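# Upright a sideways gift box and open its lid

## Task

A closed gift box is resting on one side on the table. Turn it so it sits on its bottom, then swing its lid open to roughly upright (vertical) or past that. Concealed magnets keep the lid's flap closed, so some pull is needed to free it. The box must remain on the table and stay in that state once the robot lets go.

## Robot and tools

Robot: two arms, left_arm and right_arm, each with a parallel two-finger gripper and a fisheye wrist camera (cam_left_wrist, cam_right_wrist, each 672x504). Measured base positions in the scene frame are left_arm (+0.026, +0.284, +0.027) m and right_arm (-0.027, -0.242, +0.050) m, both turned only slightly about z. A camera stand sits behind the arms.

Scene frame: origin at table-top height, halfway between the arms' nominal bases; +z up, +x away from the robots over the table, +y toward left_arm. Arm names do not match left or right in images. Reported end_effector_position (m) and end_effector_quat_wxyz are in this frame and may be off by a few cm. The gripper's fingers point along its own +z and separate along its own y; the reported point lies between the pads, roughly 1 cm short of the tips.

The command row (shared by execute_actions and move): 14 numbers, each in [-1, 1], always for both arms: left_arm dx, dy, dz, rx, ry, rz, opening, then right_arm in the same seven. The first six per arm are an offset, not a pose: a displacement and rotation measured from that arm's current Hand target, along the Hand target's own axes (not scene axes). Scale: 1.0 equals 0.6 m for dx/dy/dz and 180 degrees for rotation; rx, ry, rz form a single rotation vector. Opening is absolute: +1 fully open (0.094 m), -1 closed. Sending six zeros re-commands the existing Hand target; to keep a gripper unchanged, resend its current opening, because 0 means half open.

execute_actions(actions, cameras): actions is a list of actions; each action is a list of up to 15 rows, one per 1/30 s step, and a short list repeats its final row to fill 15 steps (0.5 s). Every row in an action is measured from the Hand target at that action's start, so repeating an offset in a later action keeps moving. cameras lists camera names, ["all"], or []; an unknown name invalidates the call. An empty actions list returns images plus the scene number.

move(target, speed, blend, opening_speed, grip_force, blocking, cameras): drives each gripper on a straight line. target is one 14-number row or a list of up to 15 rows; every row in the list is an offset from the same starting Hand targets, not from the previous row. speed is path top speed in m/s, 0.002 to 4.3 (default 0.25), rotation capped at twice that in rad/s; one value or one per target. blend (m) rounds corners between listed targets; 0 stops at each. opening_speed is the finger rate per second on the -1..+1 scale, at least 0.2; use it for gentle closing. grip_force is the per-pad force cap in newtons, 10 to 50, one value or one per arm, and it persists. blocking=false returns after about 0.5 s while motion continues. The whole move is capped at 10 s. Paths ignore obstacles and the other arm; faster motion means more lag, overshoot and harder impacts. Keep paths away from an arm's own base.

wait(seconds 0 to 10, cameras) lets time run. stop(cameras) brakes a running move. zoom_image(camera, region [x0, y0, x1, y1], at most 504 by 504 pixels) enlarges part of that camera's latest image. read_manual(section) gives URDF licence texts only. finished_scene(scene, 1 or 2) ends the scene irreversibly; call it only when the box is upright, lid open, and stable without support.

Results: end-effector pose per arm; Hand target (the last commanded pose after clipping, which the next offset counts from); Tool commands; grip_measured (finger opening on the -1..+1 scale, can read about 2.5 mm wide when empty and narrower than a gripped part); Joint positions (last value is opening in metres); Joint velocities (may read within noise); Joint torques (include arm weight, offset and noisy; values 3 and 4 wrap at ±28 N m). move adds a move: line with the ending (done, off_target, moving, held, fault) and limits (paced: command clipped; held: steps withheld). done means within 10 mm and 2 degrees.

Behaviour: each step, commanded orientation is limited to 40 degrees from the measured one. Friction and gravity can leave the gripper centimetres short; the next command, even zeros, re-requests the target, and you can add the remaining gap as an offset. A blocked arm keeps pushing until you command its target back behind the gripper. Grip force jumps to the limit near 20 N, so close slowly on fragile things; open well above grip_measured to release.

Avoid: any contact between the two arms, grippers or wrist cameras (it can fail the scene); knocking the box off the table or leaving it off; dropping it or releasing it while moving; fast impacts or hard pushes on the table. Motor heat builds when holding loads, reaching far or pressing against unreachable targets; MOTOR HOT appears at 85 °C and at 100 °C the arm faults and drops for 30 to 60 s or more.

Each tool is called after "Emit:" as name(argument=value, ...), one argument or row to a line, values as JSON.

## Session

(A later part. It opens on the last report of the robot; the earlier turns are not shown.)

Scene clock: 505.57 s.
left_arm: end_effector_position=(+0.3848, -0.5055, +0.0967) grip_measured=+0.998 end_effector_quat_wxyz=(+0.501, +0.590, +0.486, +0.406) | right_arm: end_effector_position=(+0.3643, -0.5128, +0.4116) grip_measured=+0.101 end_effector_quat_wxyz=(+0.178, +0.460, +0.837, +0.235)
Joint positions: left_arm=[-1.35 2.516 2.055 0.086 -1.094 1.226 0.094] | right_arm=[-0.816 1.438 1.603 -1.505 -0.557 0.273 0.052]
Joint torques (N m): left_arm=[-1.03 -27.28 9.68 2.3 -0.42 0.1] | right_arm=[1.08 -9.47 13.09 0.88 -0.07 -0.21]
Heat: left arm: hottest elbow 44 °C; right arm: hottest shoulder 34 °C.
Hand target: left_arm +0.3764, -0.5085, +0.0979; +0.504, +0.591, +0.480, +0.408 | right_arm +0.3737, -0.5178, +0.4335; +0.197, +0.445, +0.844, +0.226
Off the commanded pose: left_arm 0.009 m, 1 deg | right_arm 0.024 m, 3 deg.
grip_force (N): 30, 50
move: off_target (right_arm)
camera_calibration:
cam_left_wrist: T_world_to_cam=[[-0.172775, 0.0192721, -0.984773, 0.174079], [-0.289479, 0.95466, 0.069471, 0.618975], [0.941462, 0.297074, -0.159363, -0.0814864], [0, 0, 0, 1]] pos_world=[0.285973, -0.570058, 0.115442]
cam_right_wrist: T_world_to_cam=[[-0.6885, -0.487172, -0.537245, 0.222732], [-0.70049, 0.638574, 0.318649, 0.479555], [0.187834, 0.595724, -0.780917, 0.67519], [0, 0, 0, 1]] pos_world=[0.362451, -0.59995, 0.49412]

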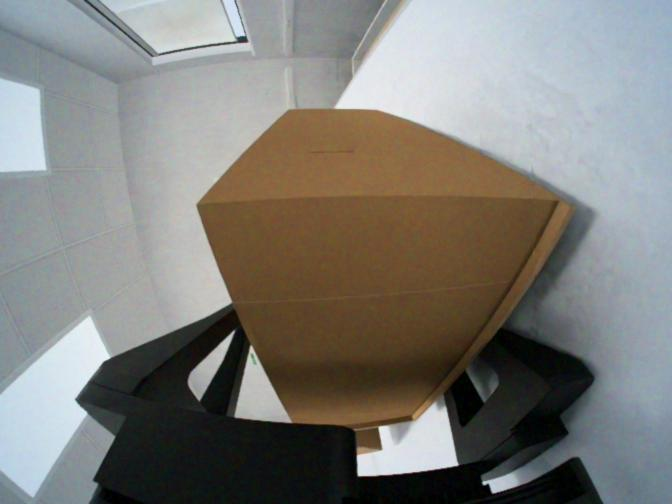

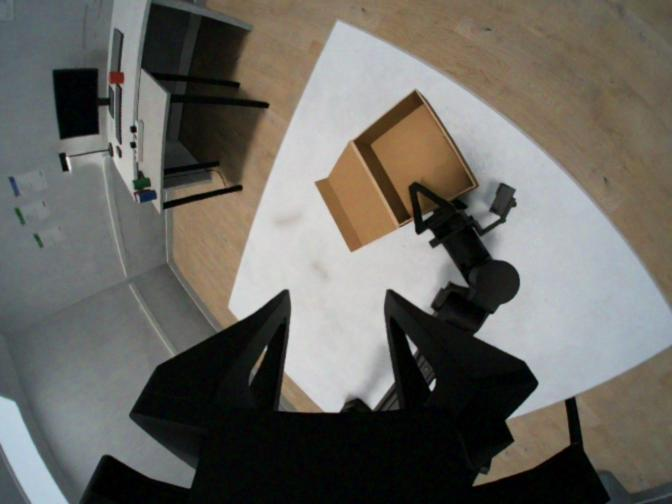

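Retract now along -Z, also slightly toward where the hand aligns.

Emit:
move(
  target=[0.0,0.01,-0.1,0,0,0,1,0,0,0,0,0,0,0.1],
  speed=0.15,
  cameras=["all"],
)

Emit:
zoom_image(
  camera="cam_right_wrist",
  region=[320, 70, 540, 270],
)

Scene clock: 506.90 s.
left_arm: end_effector_position=(+0.3186, -0.4983, +0.0959) grip_measured=+0.998 end_effector_quat_wxyz=(+0.498, +0.600, +0.472, +0.411) | right_arm: end_effector_position=(+0.3643, -0.5128, +0.4116) grip_measured=+0.101 end_effector_quat_wxyz=(+0.178, +0.460, +0.837, +0.235)
Joint positions: left_arm=[-1.432 2.454 1.936 0.09 -1.157 1.198 0.094] | right_arm=[-0.816 1.438 1.603 -1.505 -0.557 0.273 0.052]
Joint torques (N m): left_arm=[-0.09 -28.22 9.29 1.4 -0.52 -0.19] | right_arm=[1.49 -9.7 13.09 0.85 -0.1 -0.21]
Heat: left arm: hottest elbow 44 °C; right arm: hottest shoulder 34 °C.
Hand target: left_arm +0.3193, -0.4964, +0.1136; +0.504, +0.591, +0.480, +0.407 | right_arm +0.3737, -0.5178, +0.4335; +0.197, +0.445, +0.844, +0.226
Off the commanded pose: left_arm 0.018 m, 2 deg | right_arm 0.024 m, 3 deg.
grip_force (N): 30, 50
move: off_target (left_arm, right_arm)
camera_calibration:
cam_left_wrist: T_world_to_cam=[[-0.164599, 0.0514191, -0.985019, 0.175208], [-0.271941, 0.957571, 0.095428, 0.586465], [0.948133, 0.283574, -0.143632, -0.0318015], [0, 0, 0, 1]] pos_world=[0.218475, -0.561572, 0.11205]
cam_right_wrist: T_world_to_cam=[[-0.6885, -0.487172, -0.537245, 0.222732], [-0.70049, 0.638574, 0.318649, 0.479555], [0.187834, 0.595724, -0.780917, 0.67519], [0, 0, 0, 1]] pos_world=[0.362451, -0.59995, 0.49412]

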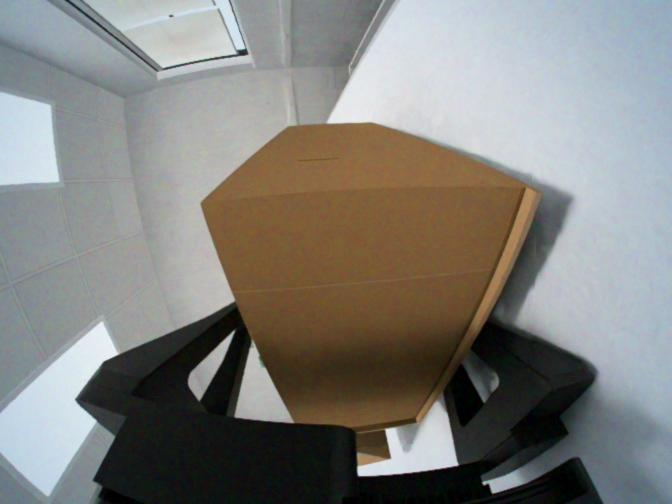

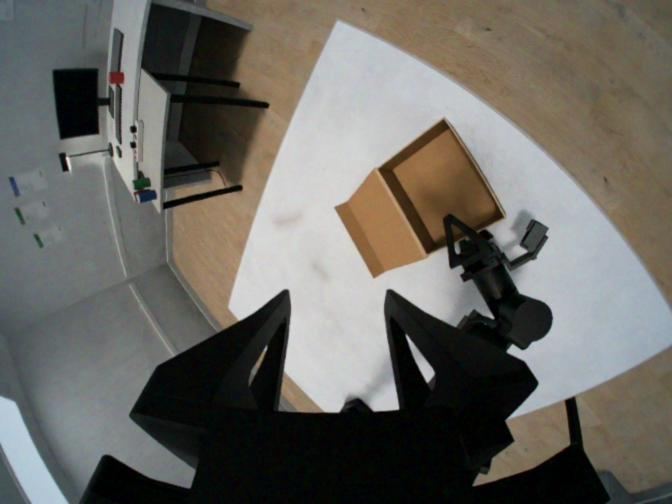

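Scaled by 2.291 from the camera's 672x504 image, which has a finer 960x720 frame.

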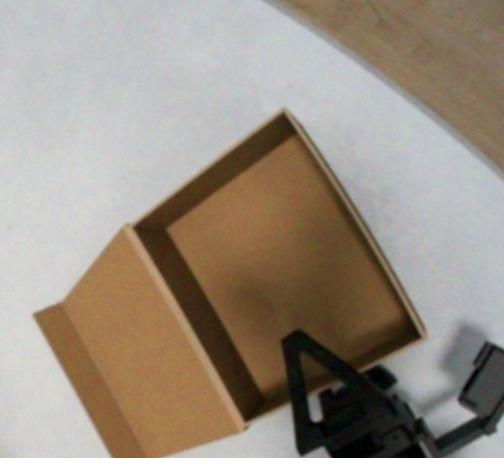

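Emit:
move(
  target=[0,0,0,0,0,0,1,-0.044,-0.175,0.437,0.164,0.031,0,-1],
  speed=0.2,
  cameras=["all"],
)

Scene clock: 509.80 s.
left_arm: end_effector_position=(+0.3186, -0.4983, +0.0959) grip_measured=+0.998 end_effector_quat_wxyz=(+0.498, +0.600, +0.472, +0.411) | right_arm: end_effector_position=(+0.4476, -0.5357, +0.1578) grip_measured=-0.981 end_effector_quat_wxyz=(+0.023, +0.466, +0.884, +0.028)
Joint positions: left_arm=[-1.432 2.454 1.936 0.09 -1.157 1.198 0.094] | right_arm=[-0.588 1.834 1.507 -1.203 -0.059 0.4 0.001]
Joint torques (N m): left_arm=[0.03 -28.4 9.24 1.47 -0.53 -0.19] | right_arm=[1.26 -15.21 8.83 1.52 0.19 0.07]
Heat: left arm: hottest elbow 44 °C; right arm: hottest shoulder 34 °C.
Hand target: left_arm +0.3193, -0.4964, +0.1136; +0.504, +0.591, +0.480, +0.407 | right_arm +0.4580, -0.5388, +0.1637; +0.037, +0.469, +0.882, +0.025
Off the commanded pose: left_arm 0.018 m, 2 deg | right_arm 0.012 m, 2 deg.
grip_force (N): 30, 50
move: off_target (left_arm, right_arm)
camera_calibration:
cam_left_wrist: T_world_to_cam=[[-0.164599, 0.0514191, -0.985019, 0.175208], [-0.271941, 0.957571, 0.095428, 0.586465], [0.948133, 0.283574, -0.143632, -0.0318015], [0, 0, 0, 1]] pos_world=[0.218475, -0.561572, 0.11205]
cam_right_wrist: T_world_to_cam=[[-0.8129, -0.580405, -0.0481967, 0.0612028], [-0.532932, 0.707921, 0.463499, 0.572733], [-0.234898, 0.402464, -0.884786, 0.57702], [0, 0, 0, 1]] pos_world=[0.49052, -0.602157, 0.248027]

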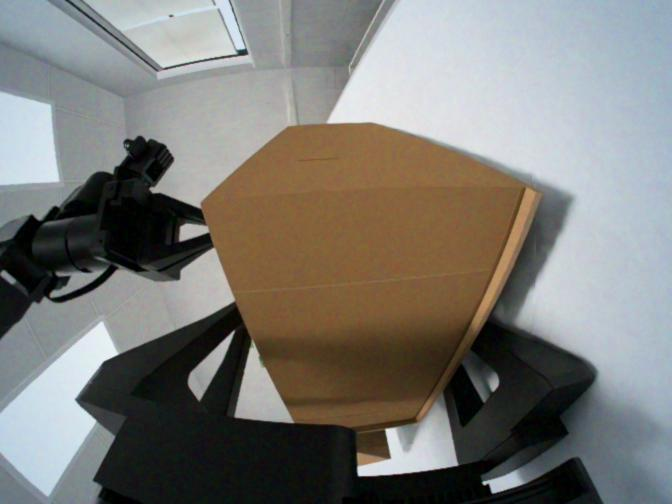

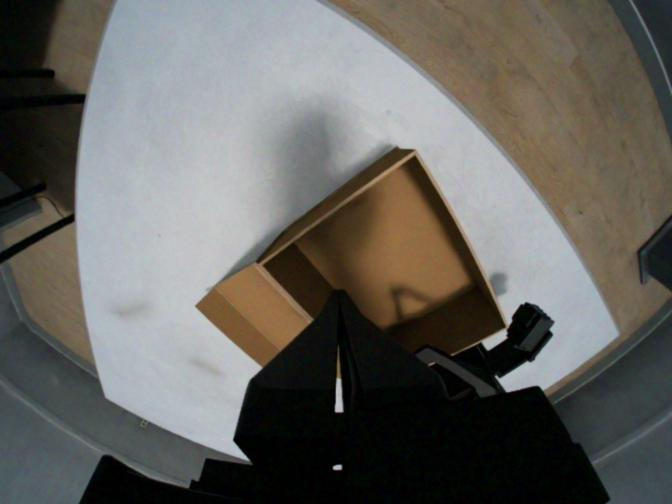

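Emit:
move(
  target=[0,0,0,0,0,0,1,0.031,-0.02,0.19,0,0,0,-1],
  speed=0.1,
  cameras=["all"],
)

Scene clock: 511.83 s.
left_arm: end_effector_position=(+0.3186, -0.4983, +0.0959) grip_measured=+0.998 end_effector_quat_wxyz=(+0.498, +0.600, +0.472, +0.411) | right_arm: end_effector_position=(+0.4455, -0.5337, +0.0564) grip_measured=-0.981 end_effector_quat_wxyz=(+0.039, +0.467, +0.883, +0.026)
Joint positions: left_arm=[-1.432 2.454 1.936 0.09 -1.157 1.198 0.094] | right_arm=[-0.587 1.924 1.346 -0.919 -0.058 0.405 0.001]
Joint torques (N m): left_arm=[-0.03 -28.1 9.26 1.5 -0.53 -0.19] | right_arm=[1.73 -14.86 6.06 1.5 0.22 0.09]
Heat: left arm: hottest elbow 44 °C; right arm: hottest shoulder 34 °C.
Hand target: left_arm +0.3193, -0.4964, +0.1136; +0.504, +0.591, +0.480, +0.407 | right_arm +0.4479, -0.5290, +0.0483; +0.037, +0.469, +0.882, +0.025
Off the commanded pose: left_arm 0.018 m, 2 deg | right_arm 0.010 m, 0 deg.
grip_force (N): 30, 50
move: off_target (left_arm)
camera_calibration:
cam_left_wrist: T_world_to_cam=[[-0.164599, 0.0514191, -0.985019, 0.175208], [-0.271941, 0.957571, 0.095428, 0.586465], [0.948133, 0.283574, -0.143632, -0.0318015], [0, 0, 0, 1]] pos_world=[0.218475, -0.561572, 0.11205]
cam_right_wrist: T_world_to_cam=[[-0.813834, -0.577982, -0.0600951, 0.0580734], [-0.542387, 0.718432, 0.435514, 0.628599], [-0.208545, 0.387031, -0.898174, 0.46682], [0, 0, 0, 1]] pos_world=[0.485559, -0.598714, 0.149012]

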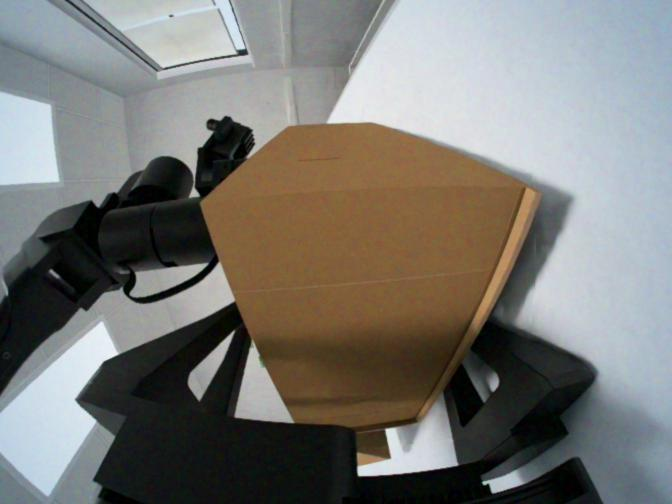

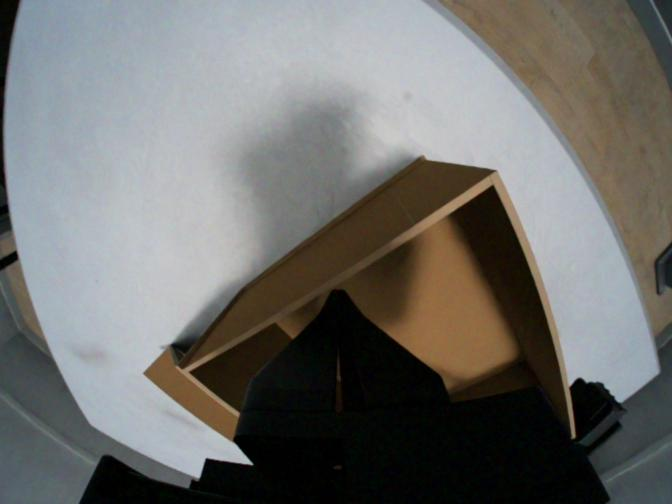

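Emit:
move(
  target=[
    [0,0,0,0,0,0,1,0,0,0.055,0,0,0,-1],
    [0.0,-0.015,-0.16,0,0,0,1,0,0,0.055,0,0,0,-1],
  ],
  speed=0.1,
  cameras=["all"],
)

Scene clock: 513.93 s.
left_arm: end_effector_position=(+0.2796, -0.4847, +0.0976) grip_measured=+0.998 end_effector_quat_wxyz=(+0.494, +0.598, +0.473, +0.418) | right_arm: end_effector_position=(+0.4505, -0.5352, +0.0327) grip_measured=-0.982 end_effector_quat_wxyz=(+0.047, +0.468, +0.882, +0.025)
Joint positions: left_arm=[-1.482 2.408 1.859 0.063 -1.217 1.144 0.094] | right_arm=[-0.584 1.962 1.332 -0.852 -0.057 0.41 0.001]
Joint torques (N m): left_arm=[0.5 -25.29 10.02 1.57 -0.2 -0.04] | right_arm=[0.44 -15.68 6.26 1.16 0.01 -0.03]
Heat: left arm: hottest elbow 43 °C; right arm: hottest shoulder 34 °C.
Hand target: left_arm +0.2889, -0.4832, +0.0975; +0.493, +0.595, +0.476, +0.420 (not the last commanded pose) | right_arm +0.4505, -0.5352, +0.0327; +0.047, +0.468, +0.882, +0.025 (not the last commanded pose)
Off the commanded pose: left_arm 0.059 m, 2 deg | right_arm 0.018 m, 1 deg.
grip_force (N): 30, 50
move: held (left_arm, right_arm; a check stopped the path); path passed 1 of 2 targets; limits=held
pose unreachable (left arm): on one or more control steps of this call, first in action 0 (counted from 0), this arm could not follow its commanded pose, so it was not sent that pose on those steps. It may still have moved: this result reports where it is.
cause: moving toward the commanded pose would bring a part of the arm too close to another arm (this arm's forearm (the part past joint 3) and the right arm's upper arm (the part past joint 2), at the place that arm was heading or pushing toward when its own hold began).
pose unreachable (right arm): on one or more control steps of this call, first in action 0 (counted from 0), this arm could not follow its commanded pose, so it was not sent that pose on those steps. It may still have moved: this result reports where it is.
cause: moving toward the commanded pose would bring a part of the arm too close to another arm (this arm's upper arm (the part past joint 2) and the left arm's forearm (the part past joint 3), along the way the arms are being sent, or toward where that arm still pushes).
camera_calibration:
cam_left_wrist: T_world_to_cam=[[-0.158276, 0.0576719, -0.985709, 0.171121], [-0.284472, 0.953301, 0.101454, 0.563435], [0.945529, 0.296464, -0.134478, 0.00772023], [0, 0, 0, 1]] pos_world=[0.180066, -0.549281, 0.112551]
cam_right_wrist: T_world_to_cam=[[-0.81404, -0.577195, -0.0646887, 0.0605464], [-0.546362, 0.723211, 0.42244, 0.647442], [-0.197047, 0.379226, -0.90408, 0.438006], [0, 0, 0, 1]] pos_world=[0.489332, -0.599393, 0.126404]

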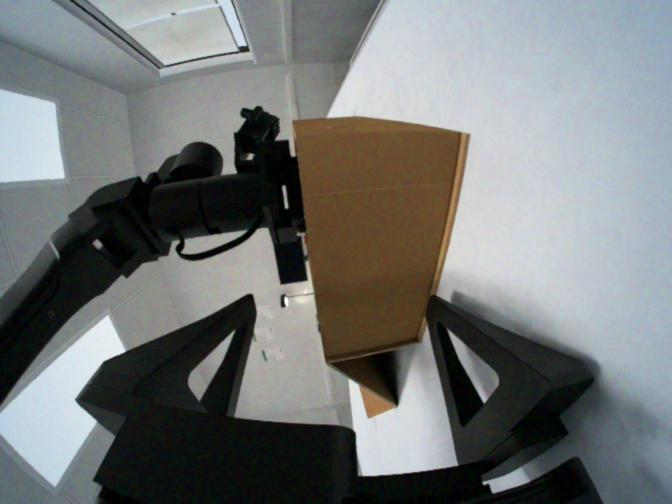

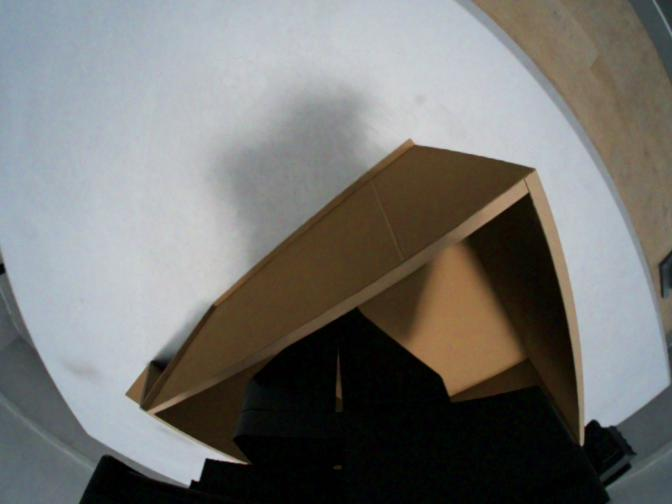

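Emit:
move(
  target=[0.179,0.195,-0.015,0,0,0,1,0,0,0,0,0,0,-1],
  speed=0.15,
  cameras=[],
)

Emit:
move(
  target=[0,0,0,0,0,0,1,0,0,-0.35,0,0,0,-1],
  speed=0.12,
  cameras=["all"],
)

Scene clock: 516.10 s.
left_arm: end_effector_position=(+0.3156, -0.3859, +0.2117) grip_measured=+0.998 end_effector_quat_wxyz=(+0.489, +0.598, +0.476, +0.420) | right_arm: end_effector_position=(+0.4505, -0.5352, +0.0327) grip_measured=-0.982 end_effector_quat_wxyz=(+0.047, +0.468, +0.882, +0.025)
Joint positions: left_arm=[-1.41 2.037 1.508 0.093 -1.16 1.205 0.094] | right_arm=[-0.584 1.962 1.332 -0.852 -0.057 0.41 0.001]
Joint torques (N m): left_arm=[0.5 -22.42 9.18 2.33 -0.09 0.13] | right_arm=[0.32 -16.09 6.2 1.1 0.01 -0.02]
Heat: left arm: hottest elbow 43 °C; right arm: hottest shoulder 34 °C.
Hand target: left_arm +0.3190, -0.3836, +0.2176; +0.493, +0.596, +0.476, +0.420 | right_arm +0.4505, -0.5352, +0.0327; +0.047, +0.468, +0.882, +0.025
Off the commanded pose: left_arm 0.007 m, 0 deg | right_arm 0.000 m, 0 deg.
grip_force (N): 30, 50
move: done
No camera images: "cameras" was empty.

Scene clock: 518.50 s.
left_arm: end_effector_position=(+0.3156, -0.3859, +0.2117) grip_measured=+0.998 end_effector_quat_wxyz=(+0.489, +0.598, +0.476, +0.420) | right_arm: end_effector_position=(+0.4168, -0.5209, +0.2065) grip_measured=-0.982 end_effector_quat_wxyz=(+0.010, +0.471, +0.882, +0.028)
Joint positions: left_arm=[-1.41 2.037 1.508 0.093 -1.16 1.205 0.094] | right_arm=[-0.596 1.728 1.492 -1.32 -0.057 0.402 0.001]
Joint torques (N m): left_arm=[0.21 -22.59 9.17 2.37 -0.08 0.1] | right_arm=[0.15 -15.97 12.21 0.8 -0.05 -0.14]
Heat: left arm: hottest elbow 43 °C; right arm: hottest shoulder 34 °C.
Hand target: left_arm +0.3190, -0.3836, +0.2176; +0.493, +0.596, +0.476, +0.420 | right_arm +0.4282, -0.5352, +0.2413; +0.046, +0.468, +0.882, +0.025
Off the commanded pose: left_arm 0.007 m, 1 deg | right_arm 0.040 m, 4 deg.
grip_force (N): 30, 50
move: off_target (right_arm)
camera_calibration:
cam_left_wrist: T_world_to_cam=[[-0.164378, 0.0612574, -0.984493, 0.286572], [-0.294642, 0.949454, 0.108273, 0.468232], [0.941364, 0.30787, -0.13802, -0.0338863], [0, 0, 0, 1]] pos_world=[0.216966, -0.451687, 0.226754]
cam_right_wrist: T_world_to_cam=[[-0.819202, -0.57232, -0.036867, 0.0515383], [-0.515867, 0.707258, 0.483391, 0.511608], [-0.25058, 0.415013, -0.874628, 0.617911], [0, 0, 0, 1]] pos_world=[0.460978, -0.588784, 0.295036]

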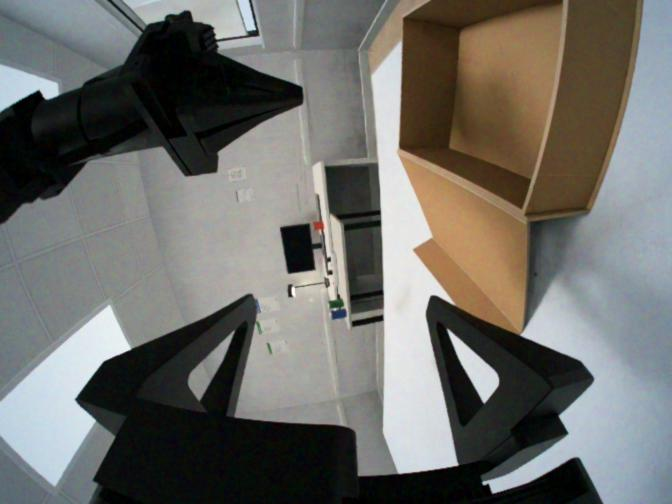

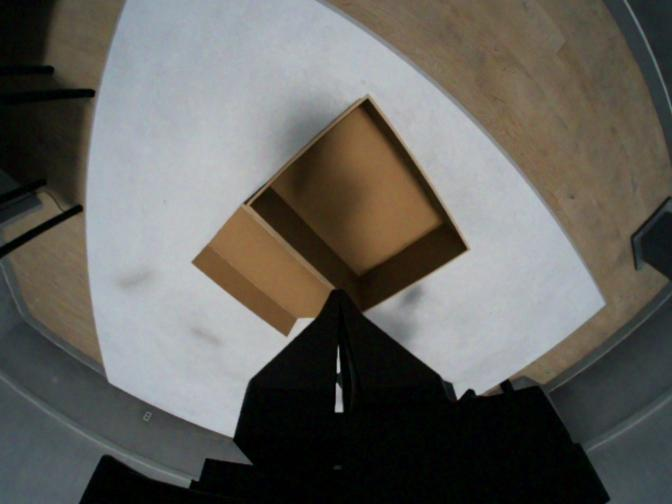

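Emit:
finished_scene(
  scene=1,
)

The scene is finished: the task was done.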